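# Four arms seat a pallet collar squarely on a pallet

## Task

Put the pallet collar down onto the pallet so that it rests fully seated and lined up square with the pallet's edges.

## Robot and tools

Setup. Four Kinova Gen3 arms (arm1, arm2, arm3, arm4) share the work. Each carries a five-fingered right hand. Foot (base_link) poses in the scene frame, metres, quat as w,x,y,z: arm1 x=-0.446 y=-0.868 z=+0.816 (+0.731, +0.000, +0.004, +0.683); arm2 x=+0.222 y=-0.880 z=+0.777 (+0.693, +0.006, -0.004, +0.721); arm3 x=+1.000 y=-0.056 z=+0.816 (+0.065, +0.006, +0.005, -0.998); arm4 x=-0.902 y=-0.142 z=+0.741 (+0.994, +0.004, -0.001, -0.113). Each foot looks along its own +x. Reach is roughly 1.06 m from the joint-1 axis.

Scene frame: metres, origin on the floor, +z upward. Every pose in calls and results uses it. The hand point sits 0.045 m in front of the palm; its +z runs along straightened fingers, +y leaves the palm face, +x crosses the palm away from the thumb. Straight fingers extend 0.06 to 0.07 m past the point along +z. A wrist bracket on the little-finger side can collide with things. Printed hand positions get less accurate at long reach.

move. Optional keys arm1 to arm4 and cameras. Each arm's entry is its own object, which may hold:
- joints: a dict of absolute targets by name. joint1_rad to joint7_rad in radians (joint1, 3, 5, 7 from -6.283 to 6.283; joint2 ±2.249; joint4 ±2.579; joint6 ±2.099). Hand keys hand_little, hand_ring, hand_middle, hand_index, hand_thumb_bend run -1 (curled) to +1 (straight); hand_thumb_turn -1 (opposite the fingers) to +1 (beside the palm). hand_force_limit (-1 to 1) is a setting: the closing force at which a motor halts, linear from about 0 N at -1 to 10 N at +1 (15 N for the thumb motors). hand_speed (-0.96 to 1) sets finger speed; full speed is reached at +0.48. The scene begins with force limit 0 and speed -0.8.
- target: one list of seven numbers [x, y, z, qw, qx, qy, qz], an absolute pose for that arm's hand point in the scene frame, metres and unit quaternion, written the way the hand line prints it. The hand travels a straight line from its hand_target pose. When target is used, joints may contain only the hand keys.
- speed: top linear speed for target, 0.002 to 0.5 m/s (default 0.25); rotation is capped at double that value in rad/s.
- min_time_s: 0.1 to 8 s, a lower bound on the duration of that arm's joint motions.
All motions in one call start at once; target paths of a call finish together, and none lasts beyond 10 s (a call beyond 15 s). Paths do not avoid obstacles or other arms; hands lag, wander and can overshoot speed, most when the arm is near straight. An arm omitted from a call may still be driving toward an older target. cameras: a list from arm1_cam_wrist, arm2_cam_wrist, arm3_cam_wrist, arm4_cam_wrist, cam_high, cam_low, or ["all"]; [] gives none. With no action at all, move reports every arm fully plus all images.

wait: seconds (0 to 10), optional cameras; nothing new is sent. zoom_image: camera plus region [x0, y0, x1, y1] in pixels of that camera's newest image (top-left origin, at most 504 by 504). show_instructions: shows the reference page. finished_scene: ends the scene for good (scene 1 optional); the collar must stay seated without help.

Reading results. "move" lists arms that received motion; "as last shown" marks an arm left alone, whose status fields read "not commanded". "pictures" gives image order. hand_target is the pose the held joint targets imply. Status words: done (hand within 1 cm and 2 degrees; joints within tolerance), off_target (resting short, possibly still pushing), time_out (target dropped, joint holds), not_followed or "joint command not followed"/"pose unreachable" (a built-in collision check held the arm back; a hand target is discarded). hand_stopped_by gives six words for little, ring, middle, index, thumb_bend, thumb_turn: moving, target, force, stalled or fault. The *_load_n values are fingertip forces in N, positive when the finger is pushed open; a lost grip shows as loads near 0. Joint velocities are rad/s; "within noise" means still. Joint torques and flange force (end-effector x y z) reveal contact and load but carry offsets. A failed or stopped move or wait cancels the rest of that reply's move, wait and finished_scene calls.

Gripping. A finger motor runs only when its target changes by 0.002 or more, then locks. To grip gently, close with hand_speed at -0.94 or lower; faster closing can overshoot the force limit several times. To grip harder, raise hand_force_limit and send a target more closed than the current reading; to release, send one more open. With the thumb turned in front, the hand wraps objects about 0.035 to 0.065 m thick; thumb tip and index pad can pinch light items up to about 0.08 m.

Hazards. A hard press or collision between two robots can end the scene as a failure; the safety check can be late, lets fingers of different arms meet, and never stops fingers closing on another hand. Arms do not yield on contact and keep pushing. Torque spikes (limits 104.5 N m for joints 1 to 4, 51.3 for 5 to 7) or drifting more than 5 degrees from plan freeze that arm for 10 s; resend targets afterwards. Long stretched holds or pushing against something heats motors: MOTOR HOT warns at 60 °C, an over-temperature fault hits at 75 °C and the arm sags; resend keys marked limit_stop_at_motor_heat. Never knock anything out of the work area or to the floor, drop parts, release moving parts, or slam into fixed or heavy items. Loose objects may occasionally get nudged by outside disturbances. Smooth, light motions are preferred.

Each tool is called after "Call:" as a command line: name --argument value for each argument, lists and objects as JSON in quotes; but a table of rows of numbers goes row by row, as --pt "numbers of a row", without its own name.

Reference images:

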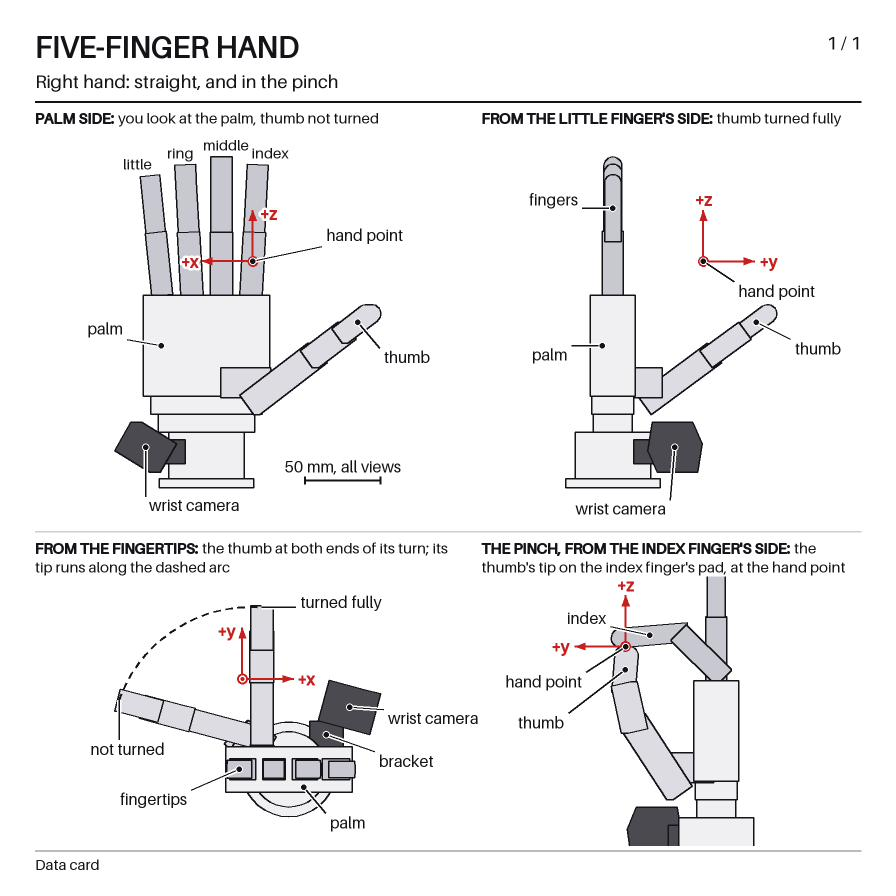

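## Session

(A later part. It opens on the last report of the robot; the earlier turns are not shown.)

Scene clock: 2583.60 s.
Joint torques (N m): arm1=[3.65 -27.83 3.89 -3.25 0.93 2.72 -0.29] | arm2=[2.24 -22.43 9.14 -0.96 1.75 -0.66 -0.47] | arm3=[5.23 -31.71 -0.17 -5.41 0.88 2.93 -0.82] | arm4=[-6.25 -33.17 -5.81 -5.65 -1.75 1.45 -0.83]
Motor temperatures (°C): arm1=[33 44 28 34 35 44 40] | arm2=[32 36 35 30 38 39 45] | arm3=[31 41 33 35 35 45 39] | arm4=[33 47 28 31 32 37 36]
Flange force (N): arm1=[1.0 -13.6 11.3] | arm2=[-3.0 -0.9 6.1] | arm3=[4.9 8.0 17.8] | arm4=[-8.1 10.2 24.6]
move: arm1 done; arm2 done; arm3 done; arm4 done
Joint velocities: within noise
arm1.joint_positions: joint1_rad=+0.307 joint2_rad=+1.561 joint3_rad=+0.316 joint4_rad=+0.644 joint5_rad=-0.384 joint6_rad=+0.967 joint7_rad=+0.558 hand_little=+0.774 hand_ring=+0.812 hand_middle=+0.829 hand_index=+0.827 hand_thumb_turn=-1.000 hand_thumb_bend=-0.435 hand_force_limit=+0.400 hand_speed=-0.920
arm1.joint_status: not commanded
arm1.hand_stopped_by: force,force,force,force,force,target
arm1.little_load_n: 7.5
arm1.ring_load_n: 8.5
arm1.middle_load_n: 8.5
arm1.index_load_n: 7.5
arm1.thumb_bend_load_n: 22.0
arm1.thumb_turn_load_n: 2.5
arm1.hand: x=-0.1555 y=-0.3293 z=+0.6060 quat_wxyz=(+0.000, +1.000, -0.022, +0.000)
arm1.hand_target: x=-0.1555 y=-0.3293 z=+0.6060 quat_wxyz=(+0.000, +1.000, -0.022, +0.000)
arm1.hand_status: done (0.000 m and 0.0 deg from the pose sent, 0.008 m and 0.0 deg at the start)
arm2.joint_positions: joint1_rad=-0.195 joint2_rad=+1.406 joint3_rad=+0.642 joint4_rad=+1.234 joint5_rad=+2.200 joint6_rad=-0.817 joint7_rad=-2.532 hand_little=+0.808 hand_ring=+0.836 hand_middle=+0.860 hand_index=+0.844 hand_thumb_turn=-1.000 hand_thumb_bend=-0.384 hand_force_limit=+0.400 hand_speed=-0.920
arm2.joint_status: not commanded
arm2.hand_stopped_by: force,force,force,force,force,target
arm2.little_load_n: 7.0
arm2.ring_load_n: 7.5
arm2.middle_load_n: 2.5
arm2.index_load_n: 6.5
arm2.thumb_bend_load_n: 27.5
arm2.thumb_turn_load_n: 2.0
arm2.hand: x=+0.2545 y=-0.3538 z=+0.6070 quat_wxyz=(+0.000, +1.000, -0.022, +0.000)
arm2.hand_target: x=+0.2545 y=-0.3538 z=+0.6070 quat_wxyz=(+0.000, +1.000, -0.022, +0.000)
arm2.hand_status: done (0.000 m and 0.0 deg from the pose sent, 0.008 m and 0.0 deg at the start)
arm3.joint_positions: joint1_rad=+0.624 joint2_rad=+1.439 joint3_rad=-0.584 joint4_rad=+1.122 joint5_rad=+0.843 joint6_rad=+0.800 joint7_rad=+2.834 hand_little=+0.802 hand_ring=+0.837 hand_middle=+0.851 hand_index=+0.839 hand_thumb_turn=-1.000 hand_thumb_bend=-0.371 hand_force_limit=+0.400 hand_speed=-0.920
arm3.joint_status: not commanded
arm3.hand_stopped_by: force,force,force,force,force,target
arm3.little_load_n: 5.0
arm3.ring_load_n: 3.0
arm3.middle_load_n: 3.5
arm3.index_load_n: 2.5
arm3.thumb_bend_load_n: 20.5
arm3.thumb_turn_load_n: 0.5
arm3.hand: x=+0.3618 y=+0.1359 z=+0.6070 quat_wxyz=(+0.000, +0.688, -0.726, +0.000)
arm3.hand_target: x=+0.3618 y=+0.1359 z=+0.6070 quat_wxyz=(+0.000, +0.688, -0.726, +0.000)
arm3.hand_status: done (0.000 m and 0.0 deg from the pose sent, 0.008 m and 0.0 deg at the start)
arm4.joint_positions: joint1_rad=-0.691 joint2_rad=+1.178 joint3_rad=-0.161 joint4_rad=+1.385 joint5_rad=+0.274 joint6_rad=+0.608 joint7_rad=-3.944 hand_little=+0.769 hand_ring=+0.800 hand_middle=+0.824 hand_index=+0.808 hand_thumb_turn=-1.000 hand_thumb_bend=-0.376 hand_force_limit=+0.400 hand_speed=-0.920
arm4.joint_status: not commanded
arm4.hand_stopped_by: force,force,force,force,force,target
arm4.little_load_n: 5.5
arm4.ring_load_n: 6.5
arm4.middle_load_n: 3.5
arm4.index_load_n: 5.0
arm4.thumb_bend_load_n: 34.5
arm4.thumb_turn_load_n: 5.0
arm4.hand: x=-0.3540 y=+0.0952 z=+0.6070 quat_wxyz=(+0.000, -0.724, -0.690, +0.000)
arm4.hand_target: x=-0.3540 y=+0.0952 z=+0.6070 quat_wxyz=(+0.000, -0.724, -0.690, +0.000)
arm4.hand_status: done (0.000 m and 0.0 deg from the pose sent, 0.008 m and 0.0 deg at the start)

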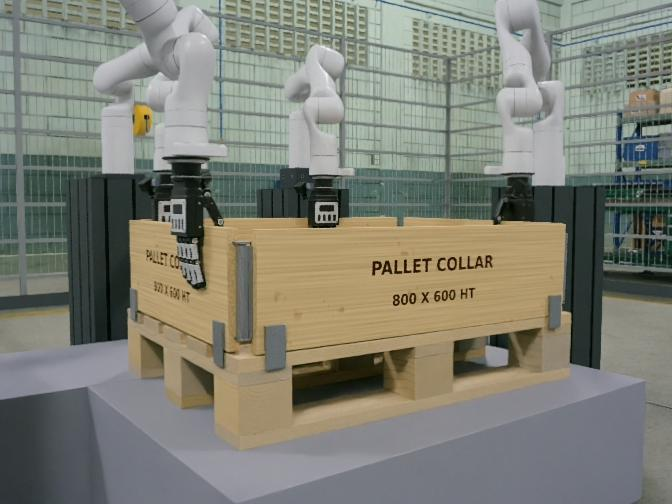

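Call:
move --arm1 '{"target": [-0.1555, -0.3293, 0.603, 0, -0.99976, 0.0218, 0], "speed": 0.01}' --arm2 '{"target": [0.2545, -0.3538, 0.604, 0, -0.99976, 0.0218, 0], "speed": 0.01}' --arm3 '{"target": [0.3618, 0.1359, 0.604, 0, -0.6877, 0.7260, 0], "speed": 0.01}' --arm4 '{"target": [-0.3540, 0.0952, 0.604, 0, 0.7242, 0.6896, 0], "speed": 0.01}'

Call:
move --arm1 '{"target": [-0.1555, -0.3293, 0.601, 0, -0.99976, 0.0218, 0], "speed": 0.01}' --arm2 '{"target": [0.2545, -0.3538, 0.602, 0, -0.99976, 0.0218, 0], "speed": 0.01}' --arm3 '{"target": [0.3618, 0.1359, 0.602, 0, -0.6877, 0.7260, 0], "speed": 0.01}' --arm4 '{"target": [-0.3540, 0.0952, 0.602, 0, 0.7242, 0.6896, 0], "speed": 0.01}' --cameras '["cam_low"]'

Call:
zoom_image --camera "cam_low" --region '[205, 310, 305, 385]'

Call:
zoom_image --camera "cam_low" --region '[120, 290, 220, 365]'

Call:
zoom_image --camera "cam_low" --region '[480, 270, 580, 345]'

Scene clock: 2600.83 s.
Joint torques (N m): arm1=[3.77 -30.4 4.04 -3.34 0.92 3.7 -0.28] | arm2=[2.5 -24.37 9.57 -1.39 1.69 -0.8 -0.56] | arm3=[5.05 -29.49 0.2 -7.02 1.43 1.06 -0.76] | arm4=[-7.56 -20.07 -6.61 -6.02 -1.77 -1.76 -0.63]
Motor temperatures (°C): arm1=[33 44 28 34 35 44 40] | arm2=[32 36 35 30 38 39 45] | arm3=[31 41 33 35 35 45 39] | arm4=[33 47 28 31 32 37 36]
Flange force (N): arm1=[1.8 -15.7 17.2] | arm2=[-3.4 -0.4 9.5] | arm3=[5.9 2.7 9.2] | arm4=[-15.4 2.5 -5.9]
move: arm1 done; arm2 done; arm3 done; arm4 done
Joint velocities: within noise
arm1.joint_positions: joint1_rad=+0.308 joint2_rad=+1.567 joint3_rad=+0.316 joint4_rad=+0.637 joint5_rad=-0.384 joint6_rad=+0.966 joint7_rad=+0.557 hand_little=+0.774 hand_ring=+0.812 hand_middle=+0.829 hand_index=+0.827 hand_thumb_turn=-1.000 hand_thumb_bend=-0.435 hand_force_limit=+0.400 hand_speed=-0.920
arm1.joint_status: not commanded
arm1.hand_stopped_by: force,force,force,force,force,target
arm1.little_load_n: 8.0
arm1.ring_load_n: 9.0
arm1.middle_load_n: 9.0
arm1.index_load_n: 8.0
arm1.thumb_bend_load_n: 22.0
arm1.thumb_turn_load_n: 2.5
arm1.hand: x=-0.1555 y=-0.3293 z=+0.6030 quat_wxyz=(+0.000, +1.000, -0.022, +0.000)
arm1.hand_target: x=-0.1555 y=-0.3293 z=+0.6030 quat_wxyz=(+0.000, +1.000, -0.022, +0.000)
arm1.hand_status: done (0.000 m and 0.0 deg from the pose sent, 0.003 m and 0.0 deg at the start)
arm2.joint_positions: joint1_rad=-0.194 joint2_rad=+1.411 joint3_rad=+0.640 joint4_rad=+1.230 joint5_rad=+2.199 joint6_rad=-0.814 joint7_rad=-2.532 hand_little=+0.808 hand_ring=+0.836 hand_middle=+0.860 hand_index=+0.844 hand_thumb_turn=-1.000 hand_thumb_bend=-0.384 hand_force_limit=+0.400 hand_speed=-0.920
arm2.joint_status: not commanded
arm2.hand_stopped_by: force,force,force,force,force,target
arm2.little_load_n: 8.0
arm2.ring_load_n: 8.5
arm2.middle_load_n: 3.5
arm2.index_load_n: 7.5
arm2.thumb_bend_load_n: 27.5
arm2.thumb_turn_load_n: 2.5
arm2.hand: x=+0.2545 y=-0.3538 z=+0.6040 quat_wxyz=(+0.000, +1.000, -0.022, +0.000)
arm2.hand_target: x=+0.2545 y=-0.3538 z=+0.6040 quat_wxyz=(+0.000, +1.000, -0.022, +0.000)
arm2.hand_status: done (0.000 m and 0.0 deg from the pose sent, 0.003 m and 0.0 deg at the start)
arm3.joint_positions: joint1_rad=+0.623 joint2_rad=+1.445 joint3_rad=-0.583 joint4_rad=+1.117 joint5_rad=+0.844 joint6_rad=+0.798 joint7_rad=+2.834 hand_little=+0.802 hand_ring=+0.837 hand_middle=+0.851 hand_index=+0.839 hand_thumb_turn=-1.000 hand_thumb_bend=-0.371 hand_force_limit=+0.400 hand_speed=-0.920
arm3.joint_status: not commanded
arm3.hand_stopped_by: force,force,force,force,force,target
arm3.little_load_n: 6.0
arm3.ring_load_n: 4.0
arm3.middle_load_n: 4.0
arm3.index_load_n: 3.5
arm3.thumb_bend_load_n: 19.5
arm3.thumb_turn_load_n: 0.0
arm3.hand: x=+0.3618 y=+0.1359 z=+0.6040 quat_wxyz=(+0.000, +0.688, -0.726, +0.000)
arm3.hand_target: x=+0.3618 y=+0.1359 z=+0.6040 quat_wxyz=(+0.000, +0.688, -0.726, +0.000)
arm3.hand_status: done (0.000 m and 0.0 deg from the pose sent, 0.003 m and 0.0 deg at the start)
arm4.joint_positions: joint1_rad=-0.691 joint2_rad=+1.184 joint3_rad=-0.160 joint4_rad=+1.382 joint5_rad=+0.275 joint6_rad=+0.604 joint7_rad=-3.944 hand_little=+0.769 hand_ring=+0.800 hand_middle=+0.824 hand_index=+0.808 hand_thumb_turn=-1.000 hand_thumb_bend=-0.376 hand_force_limit=+0.400 hand_speed=-0.920
arm4.joint_status: not commanded
arm4.hand_stopped_by: force,force,force,force,force,target
arm4.little_load_n: 5.0
arm4.ring_load_n: 6.5
arm4.middle_load_n: 4.0
arm4.index_load_n: 5.0
arm4.thumb_bend_load_n: 34.0
arm4.thumb_turn_load_n: 7.0
arm4.hand: x=-0.3540 y=+0.0952 z=+0.6040 quat_wxyz=(+0.000, -0.724, -0.690, +0.000)
arm4.hand_target: x=-0.3540 y=+0.0952 z=+0.6040 quat_wxyz=(+0.000, -0.724, -0.690, +0.000)
arm4.hand_status: done (0.000 m and 0.0 deg from the pose sent, 0.003 m and 0.0 deg at the start)
pictures: none

Scene clock: 2601.80 s.
Joint torques (N m): arm1=[2.9 -31.46 3.59 -4.1 0.54 3.57 -0.39] | arm2=[2.57 -25.16 9.95 -1.75 1.69 -0.75 -0.7] | arm3=[4.97 -27.75 0.54 -7.2 1.59 0.63 -0.77] | arm4=[-8.2 -13.92 -7.12 -6.51 -1.83 -3.52 -0.54]
Motor temperatures (°C): arm1=[33 44 28 34 35 44 40] | arm2=[32 36 35 30 38 39 45] | arm3=[31 41 33 35 35 45 39] | arm4=[33 47 28 31 32 37 36]
Flange force (N): arm1=[2.5 -13.8 18.1] | arm2=[-3.4 1.0 10.6] | arm3=[6.2 0.8 4.9] | arm4=[-19.2 -1.6 -20.8]
move: arm1 done; arm2 done; arm3 done; arm4 done
Joint velocities: within noise
arm1.joint_positions: joint1_rad=+0.308 joint2_rad=+1.572 joint3_rad=+0.316 joint4_rad=+0.632 joint5_rad=-0.384 joint6_rad=+0.966 joint7_rad=+0.556 hand_little=+0.774 hand_ring=+0.812 hand_middle=+0.829 hand_index=+0.827 hand_thumb_turn=-1.000 hand_thumb_bend=-0.435 hand_force_limit=+0.400 hand_speed=-0.920
arm1.joint_status: not commanded
arm1.hand_stopped_by: force,force,force,force,force,target
arm1.little_load_n: 8.5
arm1.ring_load_n: 9.5
arm1.middle_load_n: 9.5
arm1.index_load_n: 8.0
arm1.thumb_bend_load_n: 22.0
arm1.thumb_turn_load_n: 2.5
arm1.hand: x=-0.1555 y=-0.3293 z=+0.6010 quat_wxyz=(+0.000, +1.000, -0.022, +0.000)
arm1.hand_target: x=-0.1555 y=-0.3293 z=+0.6010 quat_wxyz=(+0.000, +1.000, -0.022, +0.000)
arm1.hand_status: done (0.000 m and 0.0 deg from the pose sent, 0.002 m and 0.0 deg at the start)
arm2.joint_positions: joint1_rad=-0.193 joint2_rad=+1.415 joint3_rad=+0.639 joint4_rad=+1.228 joint5_rad=+2.197 joint6_rad=-0.812 joint7_rad=-2.532 hand_little=+0.808 hand_ring=+0.836 hand_middle=+0.860 hand_index=+0.844 hand_thumb_turn=-1.000 hand_thumb_bend=-0.384 hand_force_limit=+0.400 hand_speed=-0.920
arm2.joint_status: not commanded
arm2.hand_stopped_by: force,force,force,force,force,target
arm2.little_load_n: 9.0
arm2.ring_load_n: 9.5
arm2.middle_load_n: 4.5
arm2.index_load_n: 8.5
arm2.thumb_bend_load_n: 27.5
arm2.thumb_turn_load_n: 2.0
arm2.hand: x=+0.2545 y=-0.3538 z=+0.6020 quat_wxyz=(+0.000, +1.000, -0.022, +0.000)
arm2.hand_target: x=+0.2545 y=-0.3538 z=+0.6020 quat_wxyz=(+0.000, +1.000, -0.022, +0.000)
arm2.hand_status: done (0.000 m and 0.0 deg from the pose sent, 0.002 m and 0.0 deg at the start)
arm3.joint_positions: joint1_rad=+0.622 joint2_rad=+1.449 joint3_rad=-0.582 joint4_rad=+1.115 joint5_rad=+0.845 joint6_rad=+0.796 joint7_rad=+2.835 hand_little=+0.802 hand_ring=+0.837 hand_middle=+0.851 hand_index=+0.839 hand_thumb_turn=-1.000 hand_thumb_bend=-0.371 hand_force_limit=+0.400 hand_speed=-0.920
arm3.joint_status: not commanded
arm3.hand_stopped_by: force,force,force,force,force,target
arm3.little_load_n: 6.0
arm3.ring_load_n: 4.0
arm3.middle_load_n: 4.0
arm3.index_load_n: 3.0
arm3.thumb_bend_load_n: 19.5
arm3.thumb_turn_load_n: 0.0
arm3.hand: x=+0.3618 y=+0.1359 z=+0.6020 quat_wxyz=(+0.000, +0.688, -0.726, +0.000)
arm3.hand_target: x=+0.3618 y=+0.1359 z=+0.6020 quat_wxyz=(+0.000, +0.688, -0.726, +0.000)
arm3.hand_status: done (0.000 m and 0.0 deg from the pose sent, 0.002 m and 0.0 deg at the start)
arm4.joint_positions: joint1_rad=-0.691 joint2_rad=+1.188 joint3_rad=-0.160 joint4_rad=+1.381 joint5_rad=+0.275 joint6_rad=+0.602 joint7_rad=-3.944 hand_little=+0.769 hand_ring=+0.800 hand_middle=+0.824 hand_index=+0.808 hand_thumb_turn=-1.000 hand_thumb_bend=-0.376 hand_force_limit=+0.400 hand_speed=-0.920
arm4.joint_status: not commanded
arm4.hand_stopped_by: force,force,force,force,force,target
arm4.little_load_n: 6.0
arm4.ring_load_n: 7.0
arm4.middle_load_n: 5.0
arm4.index_load_n: 6.0
arm4.thumb_bend_load_n: 33.0
arm4.thumb_turn_load_n: 7.5
arm4.hand: x=-0.3540 y=+0.0952 z=+0.6020 quat_wxyz=(+0.000, -0.724, -0.690, +0.000)
arm4.hand_target: x=-0.3540 y=+0.0952 z=+0.6020 quat_wxyz=(+0.000, -0.724, -0.690, +0.000)
arm4.hand_status: done (0.000 m and 0.0 deg from the pose sent, 0.002 m and 0.0 deg at the start)

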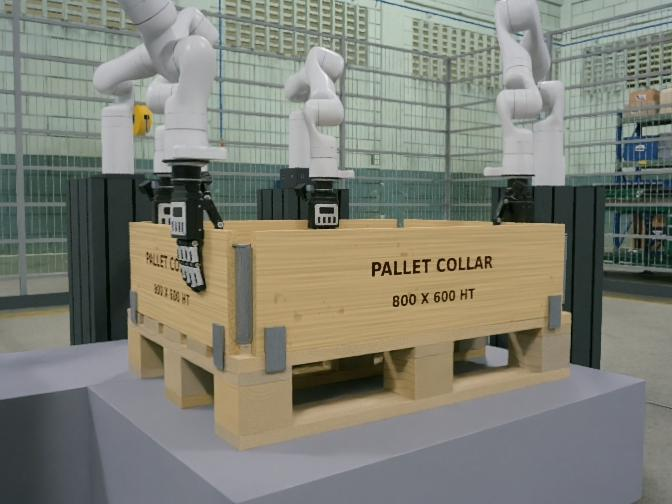

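Scaled by 5.040.

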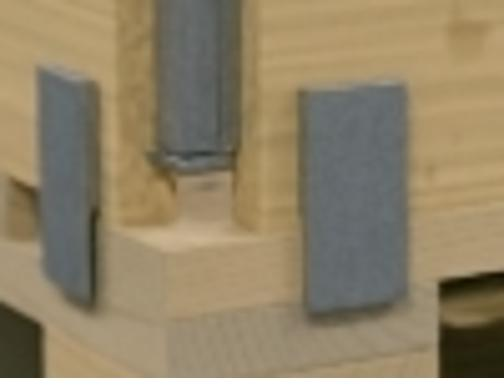

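Scaled by 5.040.

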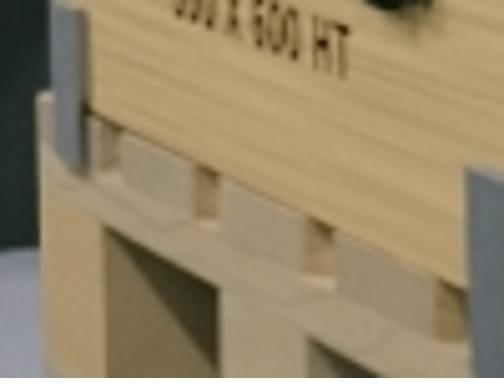

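Scaled by 5.040.

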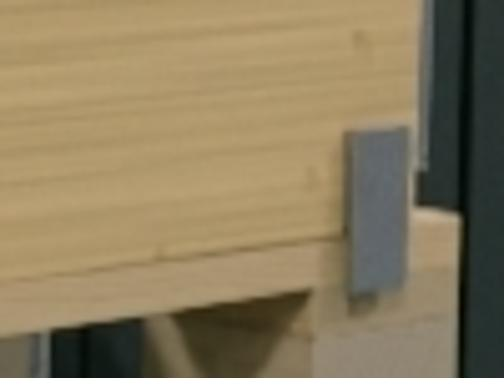

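Call:
move --arm1 '{"target": [-0.1555, -0.3293, 0.599, 0, -0.99976, 0.0218, 0], "speed": 0.01}' --arm2 '{"target": [0.2545, -0.3538, 0.600, 0, -0.99976, 0.0218, 0], "speed": 0.01}' --arm3 '{"target": [0.3618, 0.1359, 0.601, 0, -0.6877, 0.7260, 0], "speed": 0.01}' --arm4 '{"target": [-0.3540, 0.0952, 0.6035, 0, 0.7242, 0.6896, 0], "speed": 0.01}' --cameras '["arm1_cam_wrist", "arm2_cam_wrist"]'

Scene clock: 2622.00 s.
Joint torques (N m): arm1=[4.06 -26.1 4.08 -2.69 1.13 2.56 -0.4] | arm2=[2.78 -24.23 10 -1.05 1.97 -0.98 -0.73] | arm3=[4.66 -23.89 1.05 -5.92 1.29 0.75 -0.81] | arm4=[-5.93 -32.5 -5.14 -5.49 -1.47 1.59 -0.8]
Motor temperatures (°C): arm1=[33 44 28 34 35 44 40] | arm2=[32 36 35 30 38 39 45] | arm3=[31 41 33 35 35 45 39] | arm4=[33 46 28 31 32 37 36]
Flange force (N): arm1=[0.4 -13.3 8.6] | arm2=[-3.6 0.4 10.0] | arm3=[5.7 1.0 -1.0] | arm4=[-7.9 9.4 23.3]
move: arm1 done; arm2 done; arm3 done; arm4 done
Joint velocities: within noise
arm1.joint_positions: joint1_rad=+0.309 joint2_rad=+1.577 joint3_rad=+0.316 joint4_rad=+0.628 joint5_rad=-0.384 joint6_rad=+0.966 joint7_rad=+0.555 hand_little=+0.774 hand_ring=+0.812 hand_middle=+0.829 hand_index=+0.827 hand_thumb_turn=-1.000 hand_thumb_bend=-0.435 hand_force_limit=+0.400 hand_speed=-0.920
arm1.joint_status: not commanded
arm1.hand_stopped_by: force,force,force,force,force,target
arm1.little_load_n: 8.0
arm1.ring_load_n: 9.0
arm1.middle_load_n: 9.0
arm1.index_load_n: 8.0
arm1.thumb_bend_load_n: 22.5
arm1.thumb_turn_load_n: 2.5
arm1.hand: x=-0.1555 y=-0.3293 z=+0.5990 quat_wxyz=(+0.000, +1.000, -0.022, +0.000)
arm1.hand_target: x=-0.1555 y=-0.3293 z=+0.5990 quat_wxyz=(+0.000, +1.000, -0.022, +0.000)
arm1.hand_status: done (0.000 m and 0.0 deg from the pose sent, 0.002 m and 0.0 deg at the start)
arm2.joint_positions: joint1_rad=-0.192 joint2_rad=+1.419 joint3_rad=+0.638 joint4_rad=+1.226 joint5_rad=+2.196 joint6_rad=-0.810 joint7_rad=-2.532 hand_little=+0.808 hand_ring=+0.836 hand_middle=+0.860 hand_index=+0.844 hand_thumb_turn=-1.000 hand_thumb_bend=-0.384 hand_force_limit=+0.400 hand_speed=-0.920
arm2.joint_status: not commanded
arm2.hand_stopped_by: force,force,force,force,force,target
arm2.little_load_n: 9.0
arm2.ring_load_n: 10.0
arm2.middle_load_n: 5.5
arm2.index_load_n: 9.0
arm2.thumb_bend_load_n: 27.5
arm2.thumb_turn_load_n: 2.5
arm2.hand: x=+0.2545 y=-0.3538 z=+0.6000 quat_wxyz=(+0.000, +1.000, -0.022, +0.000)
arm2.hand_target: x=+0.2545 y=-0.3538 z=+0.6000 quat_wxyz=(+0.000, +1.000, -0.022, +0.000)
arm2.hand_status: done (0.000 m and 0.0 deg from the pose sent, 0.002 m and 0.0 deg at the start)
arm3.joint_positions: joint1_rad=+0.622 joint2_rad=+1.451 joint3_rad=-0.582 joint4_rad=+1.113 joint5_rad=+0.845 joint6_rad=+0.795 joint7_rad=+2.835 hand_little=+0.802 hand_ring=+0.837 hand_middle=+0.851 hand_index=+0.839 hand_thumb_turn=-1.000 hand_thumb_bend=-0.371 hand_force_limit=+0.400 hand_speed=-0.920
arm3.joint_status: not commanded
arm3.hand_stopped_by: force,force,force,force,force,target
arm3.little_load_n: 6.5
arm3.ring_load_n: 4.0
arm3.middle_load_n: 4.0
arm3.index_load_n: 3.5
arm3.thumb_bend_load_n: 20.0
arm3.thumb_turn_load_n: 0.0
arm3.hand: x=+0.3618 y=+0.1359 z=+0.6010 quat_wxyz=(+0.000, +0.688, -0.726, +0.000)
arm3.hand_target: x=+0.3618 y=+0.1359 z=+0.6010 quat_wxyz=(+0.000, +0.688, -0.726, +0.000)
arm3.hand_status: done (0.000 m and 0.0 deg from the pose sent, 0.001 m and 0.0 deg at the start)
arm4.joint_positions: joint1_rad=-0.691 joint2_rad=+1.185 joint3_rad=-0.160 joint4_rad=+1.382 joint5_rad=+0.275 joint6_rad=+0.604 joint7_rad=-3.944 hand_little=+0.769 hand_ring=+0.800 hand_middle=+0.824 hand_index=+0.808 hand_thumb_turn=-1.000 hand_thumb_bend=-0.376 hand_force_limit=+0.400 hand_speed=-0.920
arm4.joint_status: not commanded
arm4.hand_stopped_by: force,force,force,force,force,target
arm4.little_load_n: 5.5
arm4.ring_load_n: 6.5
arm4.middle_load_n: 4.5
arm4.index_load_n: 5.5
arm4.thumb_bend_load_n: 34.5
arm4.thumb_turn_load_n: 6.5
arm4.hand: x=-0.3541 y=+0.0952 z=+0.6035 quat_wxyz=(+0.000, -0.724, -0.690, +0.000)
arm4.hand_target: x=-0.3540 y=+0.0952 z=+0.6035 quat_wxyz=(+0.000, -0.724, -0.690, +0.000)
arm4.hand_status: done (0.000 m and 0.0 deg from the pose sent, 0.001 m and 0.0 deg at the start)
arm1_cam_wrist: T_world_to_cam=[[0.22484, -0.97439, 0.00246, -0.29311], [-0.82923, -0.19001, 0.52562, -0.50964], [-0.51169, -0.12022, -0.85072, 0.5054]] pos_world=[-0.0981, -0.32169, 0.69855]
arm2_cam_wrist: T_world_to_cam=[[0.2573, -0.96622, -0.01495, -0.39783], [-0.81959, -0.2264, 0.52633, -0.18571], [-0.51194, -0.12317, -0.85015, 0.71174]] pos_world=[0.31452, -0.33877, 0.69688]

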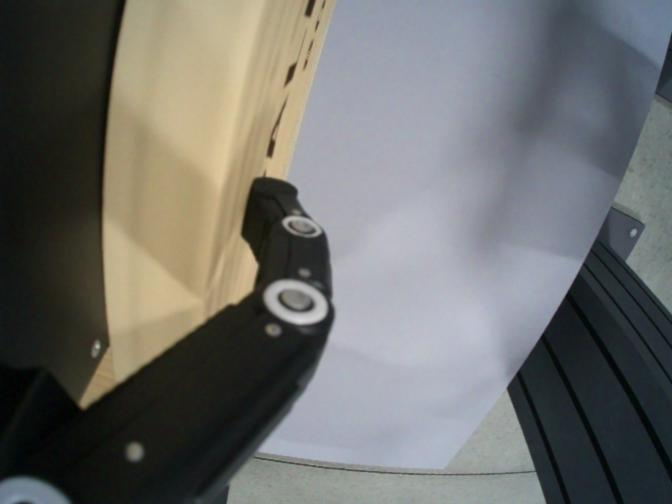

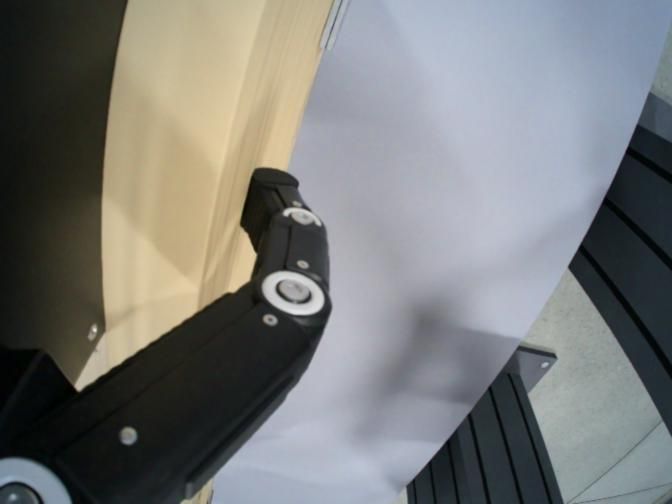

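Call:
move --arm1 '{"target": [-0.1555, -0.3293, 0.5975, 0, -0.99976, 0.0218, 0], "speed": 0.01}' --arm2 '{"target": [0.2545, -0.3538, 0.5985, 0, -0.99976, 0.0218, 0], "speed": 0.01}' --arm4 '{"target": [-0.3540, 0.0952, 0.6025, 0, 0.7242, 0.6896, 0], "speed": 0.01}' --cameras '["cam_low", "cam_high"]'

Call:
zoom_image --camera "cam_low" --region '[120, 290, 220, 365]'

Call:
zoom_image --camera "cam_low" --region '[205, 310, 305, 385]'

Call:
zoom_image --camera "cam_low" --region '[480, 270, 580, 345]'

Call:
zoom_image --camera "cam_high" --region '[340, 180, 480, 285]'

Scene clock: 2634.23 s.
Joint torques (N m): arm1=[3.59 -21.47 3.29 -2.24 0.82 1.38 -0.44] | arm2=[2.31 -20.4 8.33 -1.68 1.25 0.09 -0.74] | arm3=[5.41 -25.46 1.29 -5.76 1.25 1.4 -0.8] | arm4=[-5.14 -22.76 -3.63 -6.12 -0.94 -0.8 -0.71]
Motor temperatures (°C): arm1=[33 43 28 34 35 44 40] | arm2=[32 36 35 30 38 39 45] | arm3=[31 41 33 35 35 45 39] | arm4=[33 47 28 31 32 37 36]
Flange force (N): arm1=[-0.5 -9.8 -1.0] | arm2=[-3.0 3.5 -0.2] | arm3=[6.4 3.2 3.1] | arm4=[-11.0 1.8 -0.1]
move: arm1 done; arm2 done; arm4 done
Joint velocities: within noise
arm1.joint_positions: joint1_rad=+0.309 joint2_rad=+1.580 joint3_rad=+0.316 joint4_rad=+0.624 joint5_rad=-0.384 joint6_rad=+0.966 joint7_rad=+0.554 hand_little=+0.774 hand_ring=+0.812 hand_middle=+0.829 hand_index=+0.827 hand_thumb_turn=-1.000 hand_thumb_bend=-0.435 hand_force_limit=+0.400 hand_speed=-0.920
arm1.joint_status: not commanded
arm1.hand_stopped_by: force,force,force,force,force,target
arm1.little_load_n: 7.0
arm1.ring_load_n: 8.0
arm1.middle_load_n: 8.0
arm1.index_load_n: 7.0
arm1.thumb_bend_load_n: 23.5
arm1.thumb_turn_load_n: 2.0
arm1.hand: x=-0.1555 y=-0.3293 z=+0.5975 quat_wxyz=(+0.000, +1.000, -0.022, +0.000)
arm1.hand_target: x=-0.1555 y=-0.3293 z=+0.5975 quat_wxyz=(+0.000, +1.000, -0.022, +0.000)
arm1.hand_status: done (0.000 m and 0.0 deg from the pose sent, 0.002 m and 0.0 deg at the start)
arm2.joint_positions: joint1_rad=-0.192 joint2_rad=+1.421 joint3_rad=+0.637 joint4_rad=+1.224 joint5_rad=+2.195 joint6_rad=-0.809 joint7_rad=-2.532 hand_little=+0.808 hand_ring=+0.836 hand_middle=+0.860 hand_index=+0.844 hand_thumb_turn=-1.000 hand_thumb_bend=-0.384 hand_force_limit=+0.400 hand_speed=-0.920
arm2.joint_status: not commanded
arm2.hand_stopped_by: force,force,force,force,force,target
arm2.little_load_n: 8.0
arm2.ring_load_n: 8.5
arm2.middle_load_n: 4.0
arm2.index_load_n: 8.0
arm2.thumb_bend_load_n: 29.5
arm2.thumb_turn_load_n: 2.0
arm2.hand: x=+0.2545 y=-0.3538 z=+0.5985 quat_wxyz=(+0.000, +1.000, -0.022, +0.000)
arm2.hand_target: x=+0.2545 y=-0.3538 z=+0.5985 quat_wxyz=(+0.000, +1.000, -0.022, +0.000)
arm2.hand_status: done (0.000 m and 0.0 deg from the pose sent, 0.002 m and 0.0 deg at the start)
arm3: as last shown
arm3.middle_load_n: 3.5
arm3.index_load_n: 3.0
arm4.joint_positions: joint1_rad=-0.691 joint2_rad=+1.187 joint3_rad=-0.160 joint4_rad=+1.381 joint5_rad=+0.275 joint6_rad=+0.602 joint7_rad=-3.944 hand_little=+0.769 hand_ring=+0.800 hand_middle=+0.824 hand_index=+0.808 hand_thumb_turn=-1.000 hand_thumb_bend=-0.376 hand_force_limit=+0.400 hand_speed=-0.920
arm4.joint_status: not commanded
arm4.hand_stopped_by: force,force,force,force,force,target
arm4.little_load_n: 6.0
arm4.ring_load_n: 7.0
arm4.middle_load_n: 4.5
arm4.index_load_n: 5.5
arm4.thumb_bend_load_n: 34.0
arm4.thumb_turn_load_n: 7.0
arm4.hand: x=-0.3540 y=+0.0952 z=+0.6025 quat_wxyz=(+0.000, -0.724, -0.690, +0.000)
arm4.hand_target: x=-0.3540 y=+0.0952 z=+0.6025 quat_wxyz=(+0.000, -0.724, -0.690, +0.000)
arm4.hand_status: done (0.000 m and 0.0 deg from the pose sent, 0.001 m and 0.0 deg at the start)
pictures: cam_high, cam_low

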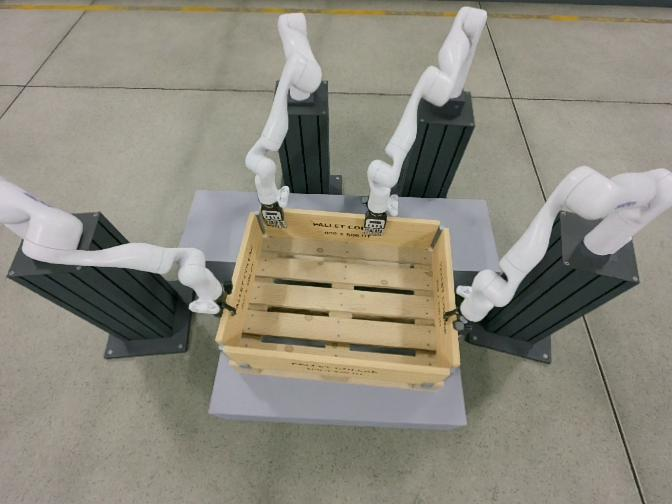

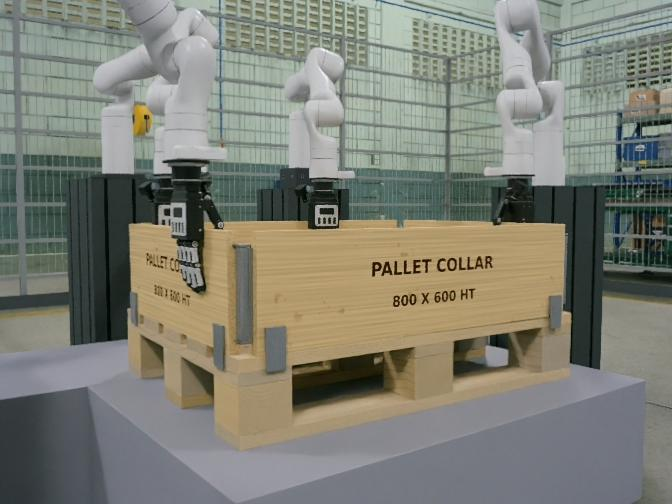

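Scaled by 5.040.

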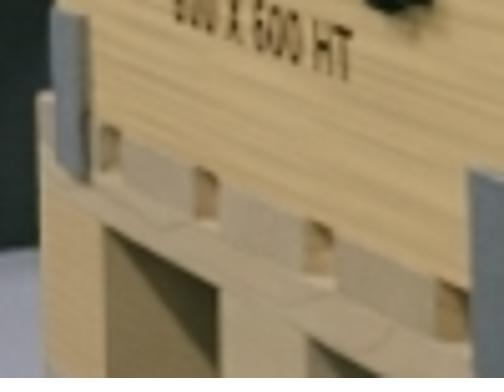

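Scaled by 5.040.

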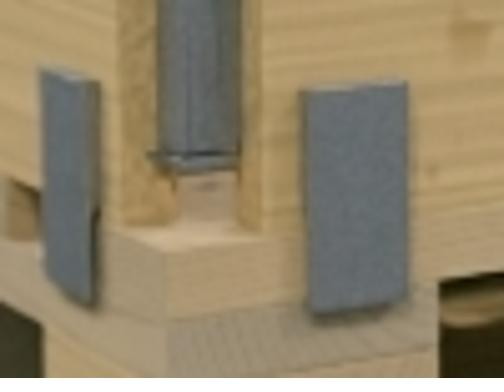

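Scaled by 5.040.

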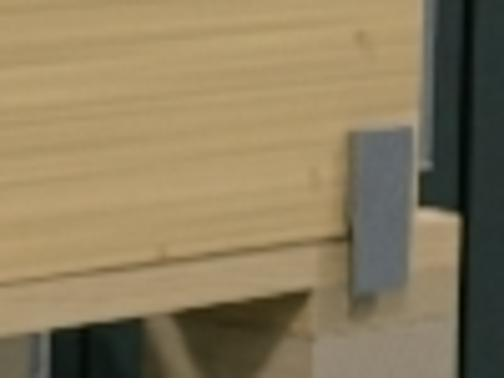

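Scaled by 3.600.

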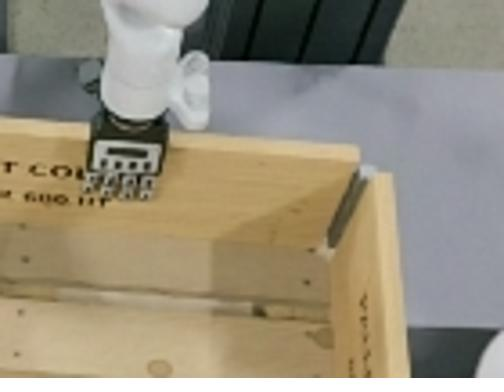

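Call:
move --arm1 '{"joints": {"hand_speed": -0.8, "hand_thumb_bend": 0.2}}' --arm2 '{"joints": {"hand_speed": -0.8, "hand_thumb_bend": 0.2}}' --arm3 '{"joints": {"hand_speed": -0.8, "hand_thumb_bend": 0.2}}' --arm4 '{"joints": {"hand_speed": -0.8, "hand_thumb_bend": 0.2}}'

Call:
move --arm1 '{"joints": {"hand_thumb_bend": 0.9, "hand_index": 1, "hand_middle": 1, "hand_ring": 1, "hand_little": 1}}' --arm2 '{"joints": {"hand_thumb_bend": 0.9, "hand_index": 1, "hand_middle": 1, "hand_ring": 1, "hand_little": 1}}' --arm3 '{"joints": {"hand_thumb_bend": 0.9, "hand_index": 1, "hand_middle": 1, "hand_ring": 1, "hand_little": 1}}' --arm4 '{"joints": {"hand_thumb_bend": 0.9, "hand_index": 1, "hand_middle": 1, "hand_ring": 1, "hand_little": 1}}' --cameras '["all"]'

Scene clock: 2656.10 s.
Joint torques (N m): arm1=[4.4 -23.28 3.65 -1.3 1.08 2.83 -0.09] | arm2=[-0.39 -21.88 6.1 -3.38 0.12 0.12 -0.34] | arm3=[-0.4 -23.72 -3.13 -4.83 0.38 -0.21 -0.13] | arm4=[-0.75 -23.57 0.42 -6.72 0.18 -0.1 -0.38]
Motor temperatures (°C): arm1=[33 43 28 34 35 44 40] | arm2=[32 36 35 30 38 39 45] | arm3=[31 42 33 34 35 45 39] | arm4=[33 47 28 31 32 37 36]
Flange force (N): arm1=[0.6 -15.9 5.4] | arm2=[1.0 2.8 -0.4] | arm3=[-0.9 -2.9 -0.5] | arm4=[-4.9 -4.5 1.2]
move: arm1 done; arm2 done; arm3 done; arm4 done
Joint velocities: within noise
arm1.joint_positions: joint1_rad=+0.309 joint2_rad=+1.580 joint3_rad=+0.316 joint4_rad=+0.624 joint5_rad=-0.384 joint6_rad=+0.966 joint7_rad=+0.554 hand_little=+0.774 hand_ring=+0.811 hand_middle=+0.829 hand_index=+0.827 hand_thumb_turn=-1.000 hand_thumb_bend=+0.200 hand_force_limit=+0.400 hand_speed=-0.800
arm1.joint_status: all done
arm1.hand_stopped_by: force,force,force,force,target,target
arm1.little_load_n: 3.0
arm1.ring_load_n: 4.0
arm1.middle_load_n: 4.5
arm1.index_load_n: 3.0
arm1.thumb_bend_load_n: 0.0
arm1.thumb_turn_load_n: 0.0
arm1.hand: x=-0.1555 y=-0.3293 z=+0.5975 quat_wxyz=(+0.000, +1.000, -0.022, +0.000)
arm1.hand_target: x=-0.1555 y=-0.3293 z=+0.5975 quat_wxyz=(+0.000, +1.000, -0.022, +0.000)
arm1.hand_status: not commanded
arm2.joint_positions: joint1_rad=-0.192 joint2_rad=+1.421 joint3_rad=+0.637 joint4_rad=+1.224 joint5_rad=+2.195 joint6_rad=-0.809 joint7_rad=-2.532 hand_little=+0.807 hand_ring=+0.836 hand_middle=+0.860 hand_index=+0.843 hand_thumb_turn=-1.000 hand_thumb_bend=+0.200 hand_force_limit=+0.400 hand_speed=-0.800
arm2.joint_status: all done
arm2.hand_stopped_by: force,force,force,force,target,target
arm2.little_load_n: 0.0
arm2.ring_load_n: 1.0
arm2.middle_load_n: 0.0
arm2.index_load_n: 0.0
arm2.thumb_bend_load_n: 0.0
arm2.thumb_turn_load_n: 0.0
arm2.hand: x=+0.2545 y=-0.3538 z=+0.5985 quat_wxyz=(+0.000, +1.000, -0.022, +0.000)
arm2.hand_target: x=+0.2545 y=-0.3538 z=+0.5985 quat_wxyz=(+0.000, +1.000, -0.022, +0.000)
arm2.hand_status: not commanded
arm3.joint_positions: joint1_rad=+0.622 joint2_rad=+1.451 joint3_rad=-0.582 joint4_rad=+1.113 joint5_rad=+0.845 joint6_rad=+0.795 joint7_rad=+2.835 hand_little=+0.801 hand_ring=+0.837 hand_middle=+0.850 hand_index=+0.838 hand_thumb_turn=-1.000 hand_thumb_bend=+0.200 hand_force_limit=+0.400 hand_speed=-0.800
arm3.joint_status: all done
arm3.hand_stopped_by: force,force,force,force,target,target
arm3.little_load_n: 1.5
arm3.ring_load_n: 0.0
arm3.middle_load_n: 0.0
arm3.index_load_n: 0.0
arm3.thumb_bend_load_n: 0.0
arm3.thumb_turn_load_n: 0.0
arm3.hand: x=+0.3618 y=+0.1359 z=+0.6010 quat_wxyz=(+0.000, +0.688, -0.726, +0.000)
arm3.hand_target: x=+0.3618 y=+0.1359 z=+0.6010 quat_wxyz=(+0.000, +0.688, -0.726, +0.000)
arm3.hand_status: not commanded
arm4.joint_positions: joint1_rad=-0.691 joint2_rad=+1.187 joint3_rad=-0.160 joint4_rad=+1.381 joint5_rad=+0.275 joint6_rad=+0.602 joint7_rad=-3.944 hand_little=+0.768 hand_ring=+0.799 hand_middle=+0.823 hand_index=+0.807 hand_thumb_turn=-1.000 hand_thumb_bend=+0.200 hand_force_limit=+0.400 hand_speed=-0.800
arm4.joint_status: all done
arm4.hand_stopped_by: force,force,force,force,target,target
arm4.little_load_n: 0.0
arm4.ring_load_n: 1.5
arm4.middle_load_n: 0.0
arm4.index_load_n: 0.0
arm4.thumb_bend_load_n: 0.0
arm4.thumb_turn_load_n: 0.0
arm4.hand: x=-0.3540 y=+0.0952 z=+0.6025 quat_wxyz=(+0.000, -0.724, -0.690, +0.000)
arm4.hand_target: x=-0.3540 y=+0.0952 z=+0.6025 quat_wxyz=(+0.000, -0.724, -0.690, +0.000)
arm4.hand_status: not commanded
pictures: none

Scene clock: 2659.03 s.
Joint torques (N m): arm1=[2.48 -26.48 2.52 -5.55 -0.07 -0.27 -0.08] | arm2=[-0.77 -22.54 5.96 -3.96 -0.14 0.3 -0.35] | arm3=[-0.68 -22.96 -3.2 -3.97 0.12 0.2 -0.1] | arm4=[-0.79 -22.86 0.36 -5.86 0.11 0.39 -0.41]
Motor temperatures (°C): arm1=[33 43 28 34 35 44 40] | arm2=[32 36 35 30 38 39 45] | arm3=[31 42 33 34 35 45 39] | arm4=[33 47 28 31 32 37 36]
Flange force (N): arm1=[-0.3 -7.8 3.1] | arm2=[1.6 3.4 -0.1] | arm3=[-1.6 -1.6 -0.4] | arm4=[-4.4 -3.4 1.1]
move: arm1 done; arm2 done; arm3 done; arm4 done
Joint velocities: within noise
arm1.joint_positions: joint1_rad=+0.309 joint2_rad=+1.580 joint3_rad=+0.316 joint4_rad=+0.624 joint5_rad=-0.384 joint6_rad=+0.966 joint7_rad=+0.554 hand_little=+1.000 hand_ring=+1.000 hand_middle=+1.000 hand_index=+1.000 hand_thumb_turn=-1.000 hand_thumb_bend=+0.900 hand_force_limit=+0.400 hand_speed=-0.800
arm1.joint_status: all done
arm1.hand_stopped_by: target,target,target,target,target,target
arm1.little_load_n: 0.0
arm1.ring_load_n: 0.0
arm1.middle_load_n: -0.5
arm1.index_load_n: 0.0
arm1.thumb_bend_load_n: 0.0
arm1.thumb_turn_load_n: 0.0
arm1.hand: x=-0.1555 y=-0.3293 z=+0.5975 quat_wxyz=(+0.000, +1.000, -0.022, +0.000)
arm1.hand_target: x=-0.1555 y=-0.3293 z=+0.5975 quat_wxyz=(+0.000, +1.000, -0.022, +0.000)
arm1.hand_status: not commanded
arm2.joint_positions: joint1_rad=-0.192 joint2_rad=+1.421 joint3_rad=+0.637 joint4_rad=+1.224 joint5_rad=+2.195 joint6_rad=-0.809 joint7_rad=-2.532 hand_little=+1.000 hand_ring=+1.000 hand_middle=+1.000 hand_index=+1.000 hand_thumb_turn=-1.000 hand_thumb_bend=+0.900 hand_force_limit=+0.400 hand_speed=-0.800
arm2.joint_status: all done
arm2.hand_stopped_by: target,target,target,target,target,target
arm2.little_load_n: 0.0
arm2.ring_load_n: 0.0
arm2.middle_load_n: 0.0
arm2.index_load_n: 0.0
arm2.thumb_bend_load_n: 0.0
arm2.thumb_turn_load_n: 0.0
arm2.hand: x=+0.2545 y=-0.3538 z=+0.5985 quat_wxyz=(+0.000, +1.000, -0.022, +0.000)
arm2.hand_target: x=+0.2545 y=-0.3538 z=+0.5985 quat_wxyz=(+0.000, +1.000, -0.022, +0.000)
arm2.hand_status: not commanded
arm3.joint_positions: joint1_rad=+0.622 joint2_rad=+1.451 joint3_rad=-0.582 joint4_rad=+1.113 joint5_rad=+0.845 joint6_rad=+0.795 joint7_rad=+2.835 hand_little=+1.000 hand_ring=+1.000 hand_middle=+1.000 hand_index=+1.000 hand_thumb_turn=-1.000 hand_thumb_bend=+0.900 hand_force_limit=+0.400 hand_speed=-0.800
arm3.joint_status: all done
arm3.hand_stopped_by: target,target,target,target,target,target
arm3.little_load_n: 0.0
arm3.ring_load_n: -0.5
arm3.middle_load_n: 0.0
arm3.index_load_n: 0.0
arm3.thumb_bend_load_n: 0.0
arm3.thumb_turn_load_n: 0.0
arm3.hand: x=+0.3618 y=+0.1359 z=+0.6010 quat_wxyz=(+0.000, +0.688, -0.726, +0.000)
arm3.hand_target: x=+0.3618 y=+0.1359 z=+0.6010 quat_wxyz=(+0.000, +0.688, -0.726, +0.000)
arm3.hand_status: not commanded
arm4.joint_positions: joint1_rad=-0.691 joint2_rad=+1.187 joint3_rad=-0.160 joint4_rad=+1.381 joint5_rad=+0.275 joint6_rad=+0.602 joint7_rad=-3.944 hand_little=+1.000 hand_ring=+1.000 hand_middle=+1.000 hand_index=+1.000 hand_thumb_turn=-1.000 hand_thumb_bend=+0.900 hand_force_limit=+0.400 hand_speed=-0.800
arm4.joint_status: all done
arm4.hand_stopped_by: target,target,target,target,target,target
arm4.little_load_n: 0.0
arm4.ring_load_n: 0.0
arm4.middle_load_n: 0.0
arm4.index_load_n: 0.0
arm4.thumb_bend_load_n: 0.0
arm4.thumb_turn_load_n: 0.0
arm4.hand: x=-0.3540 y=+0.0952 z=+0.6025 quat_wxyz=(+0.000, -0.724, -0.690, +0.000)
arm4.hand_target: x=-0.3540 y=+0.0952 z=+0.6025 quat_wxyz=(+0.000, -0.724, -0.690, +0.000)
arm4.hand_status: not commanded
pictures: arm1_cam_wrist, arm2_cam_wrist, arm3_cam_wrist, arm4_cam_wrist, cam_high, cam_low
arm1_cam_wrist: T_world_to_cam=[[0.22475, -0.97441, 0.00251, -0.29316], [-0.82925, -0.18992, 0.52562, -0.50882], [-0.51169, -0.12022, -0.85072, 0.50412]] pos_world=[-0.0981, -0.32169, 0.69705]
arm2_cam_wrist: T_world_to_cam=[[0.25731, -0.96621, -0.01493, -0.39787], [-0.81963, -0.22641, 0.52626, -0.18486], [-0.51186, -0.12317, -0.85019, 0.71047]] pos_world=[0.31452, -0.33877, 0.69538]
arm3_cam_wrist: T_world_to_cam=[[-0.98189, -0.18908, -0.01231, 0.38983], [-0.16725, 0.83436, 0.52523, -0.37186], [-0.08904, 0.51778, -0.85087, 0.58425]] pos_world=[0.37259, 0.08146, 0.69724]
arm4_cam_wrist: T_world_to_cam=[[0.98619, 0.16378, -0.02445, 0.35329], [0.1528, -0.8431, 0.51559, -0.17235], [0.06383, -0.51221, -0.85649, 0.70518]] pos_world=[-0.36709, 0.15803, 0.70147]

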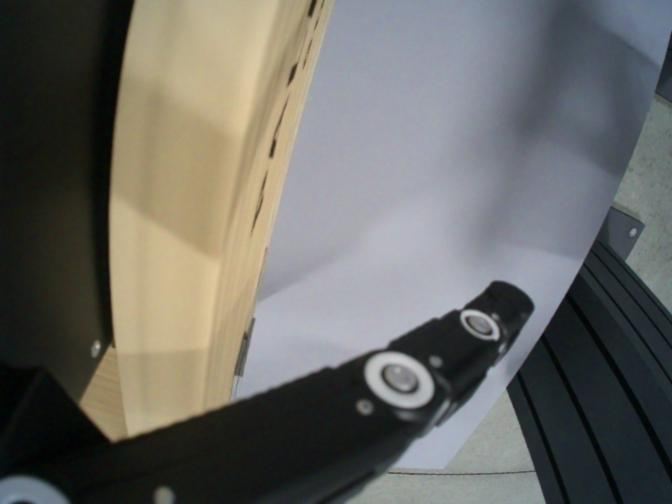

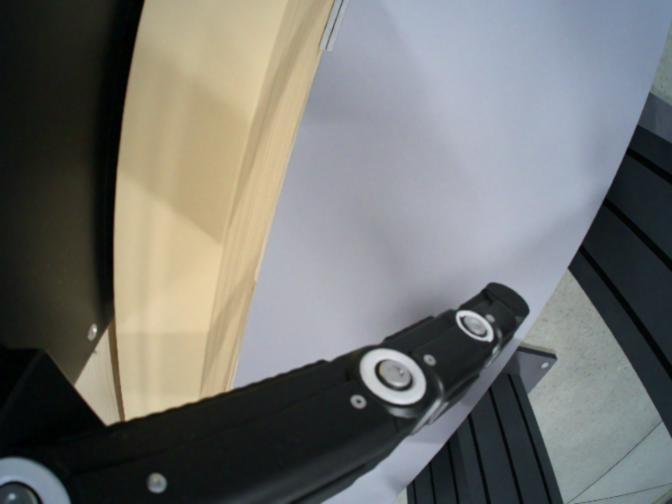

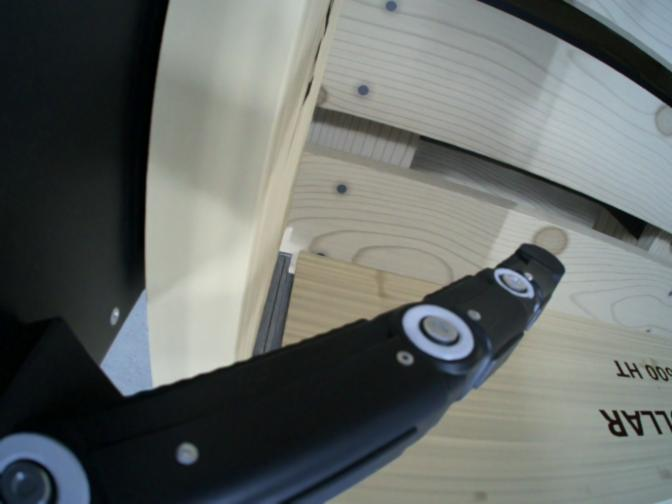

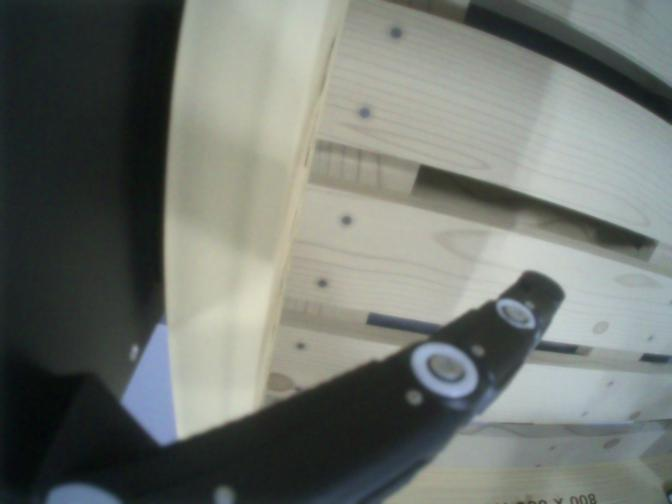

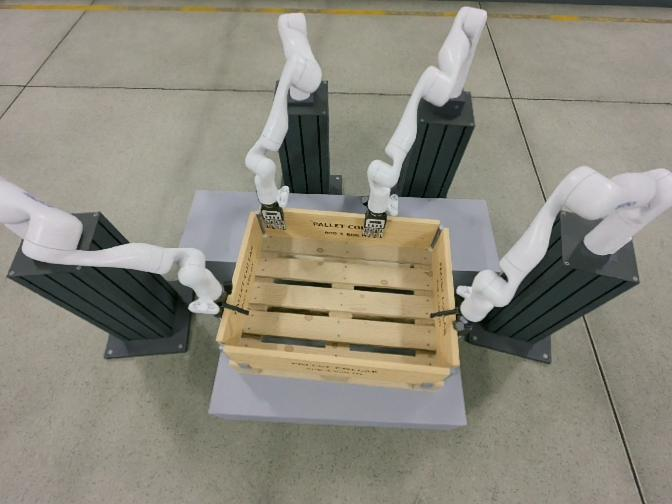

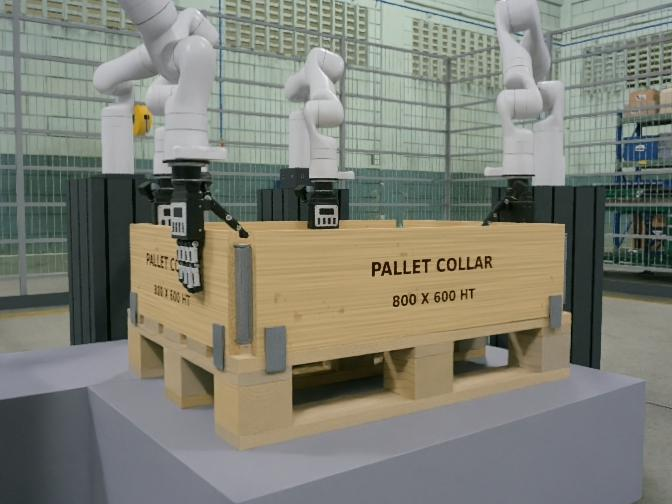

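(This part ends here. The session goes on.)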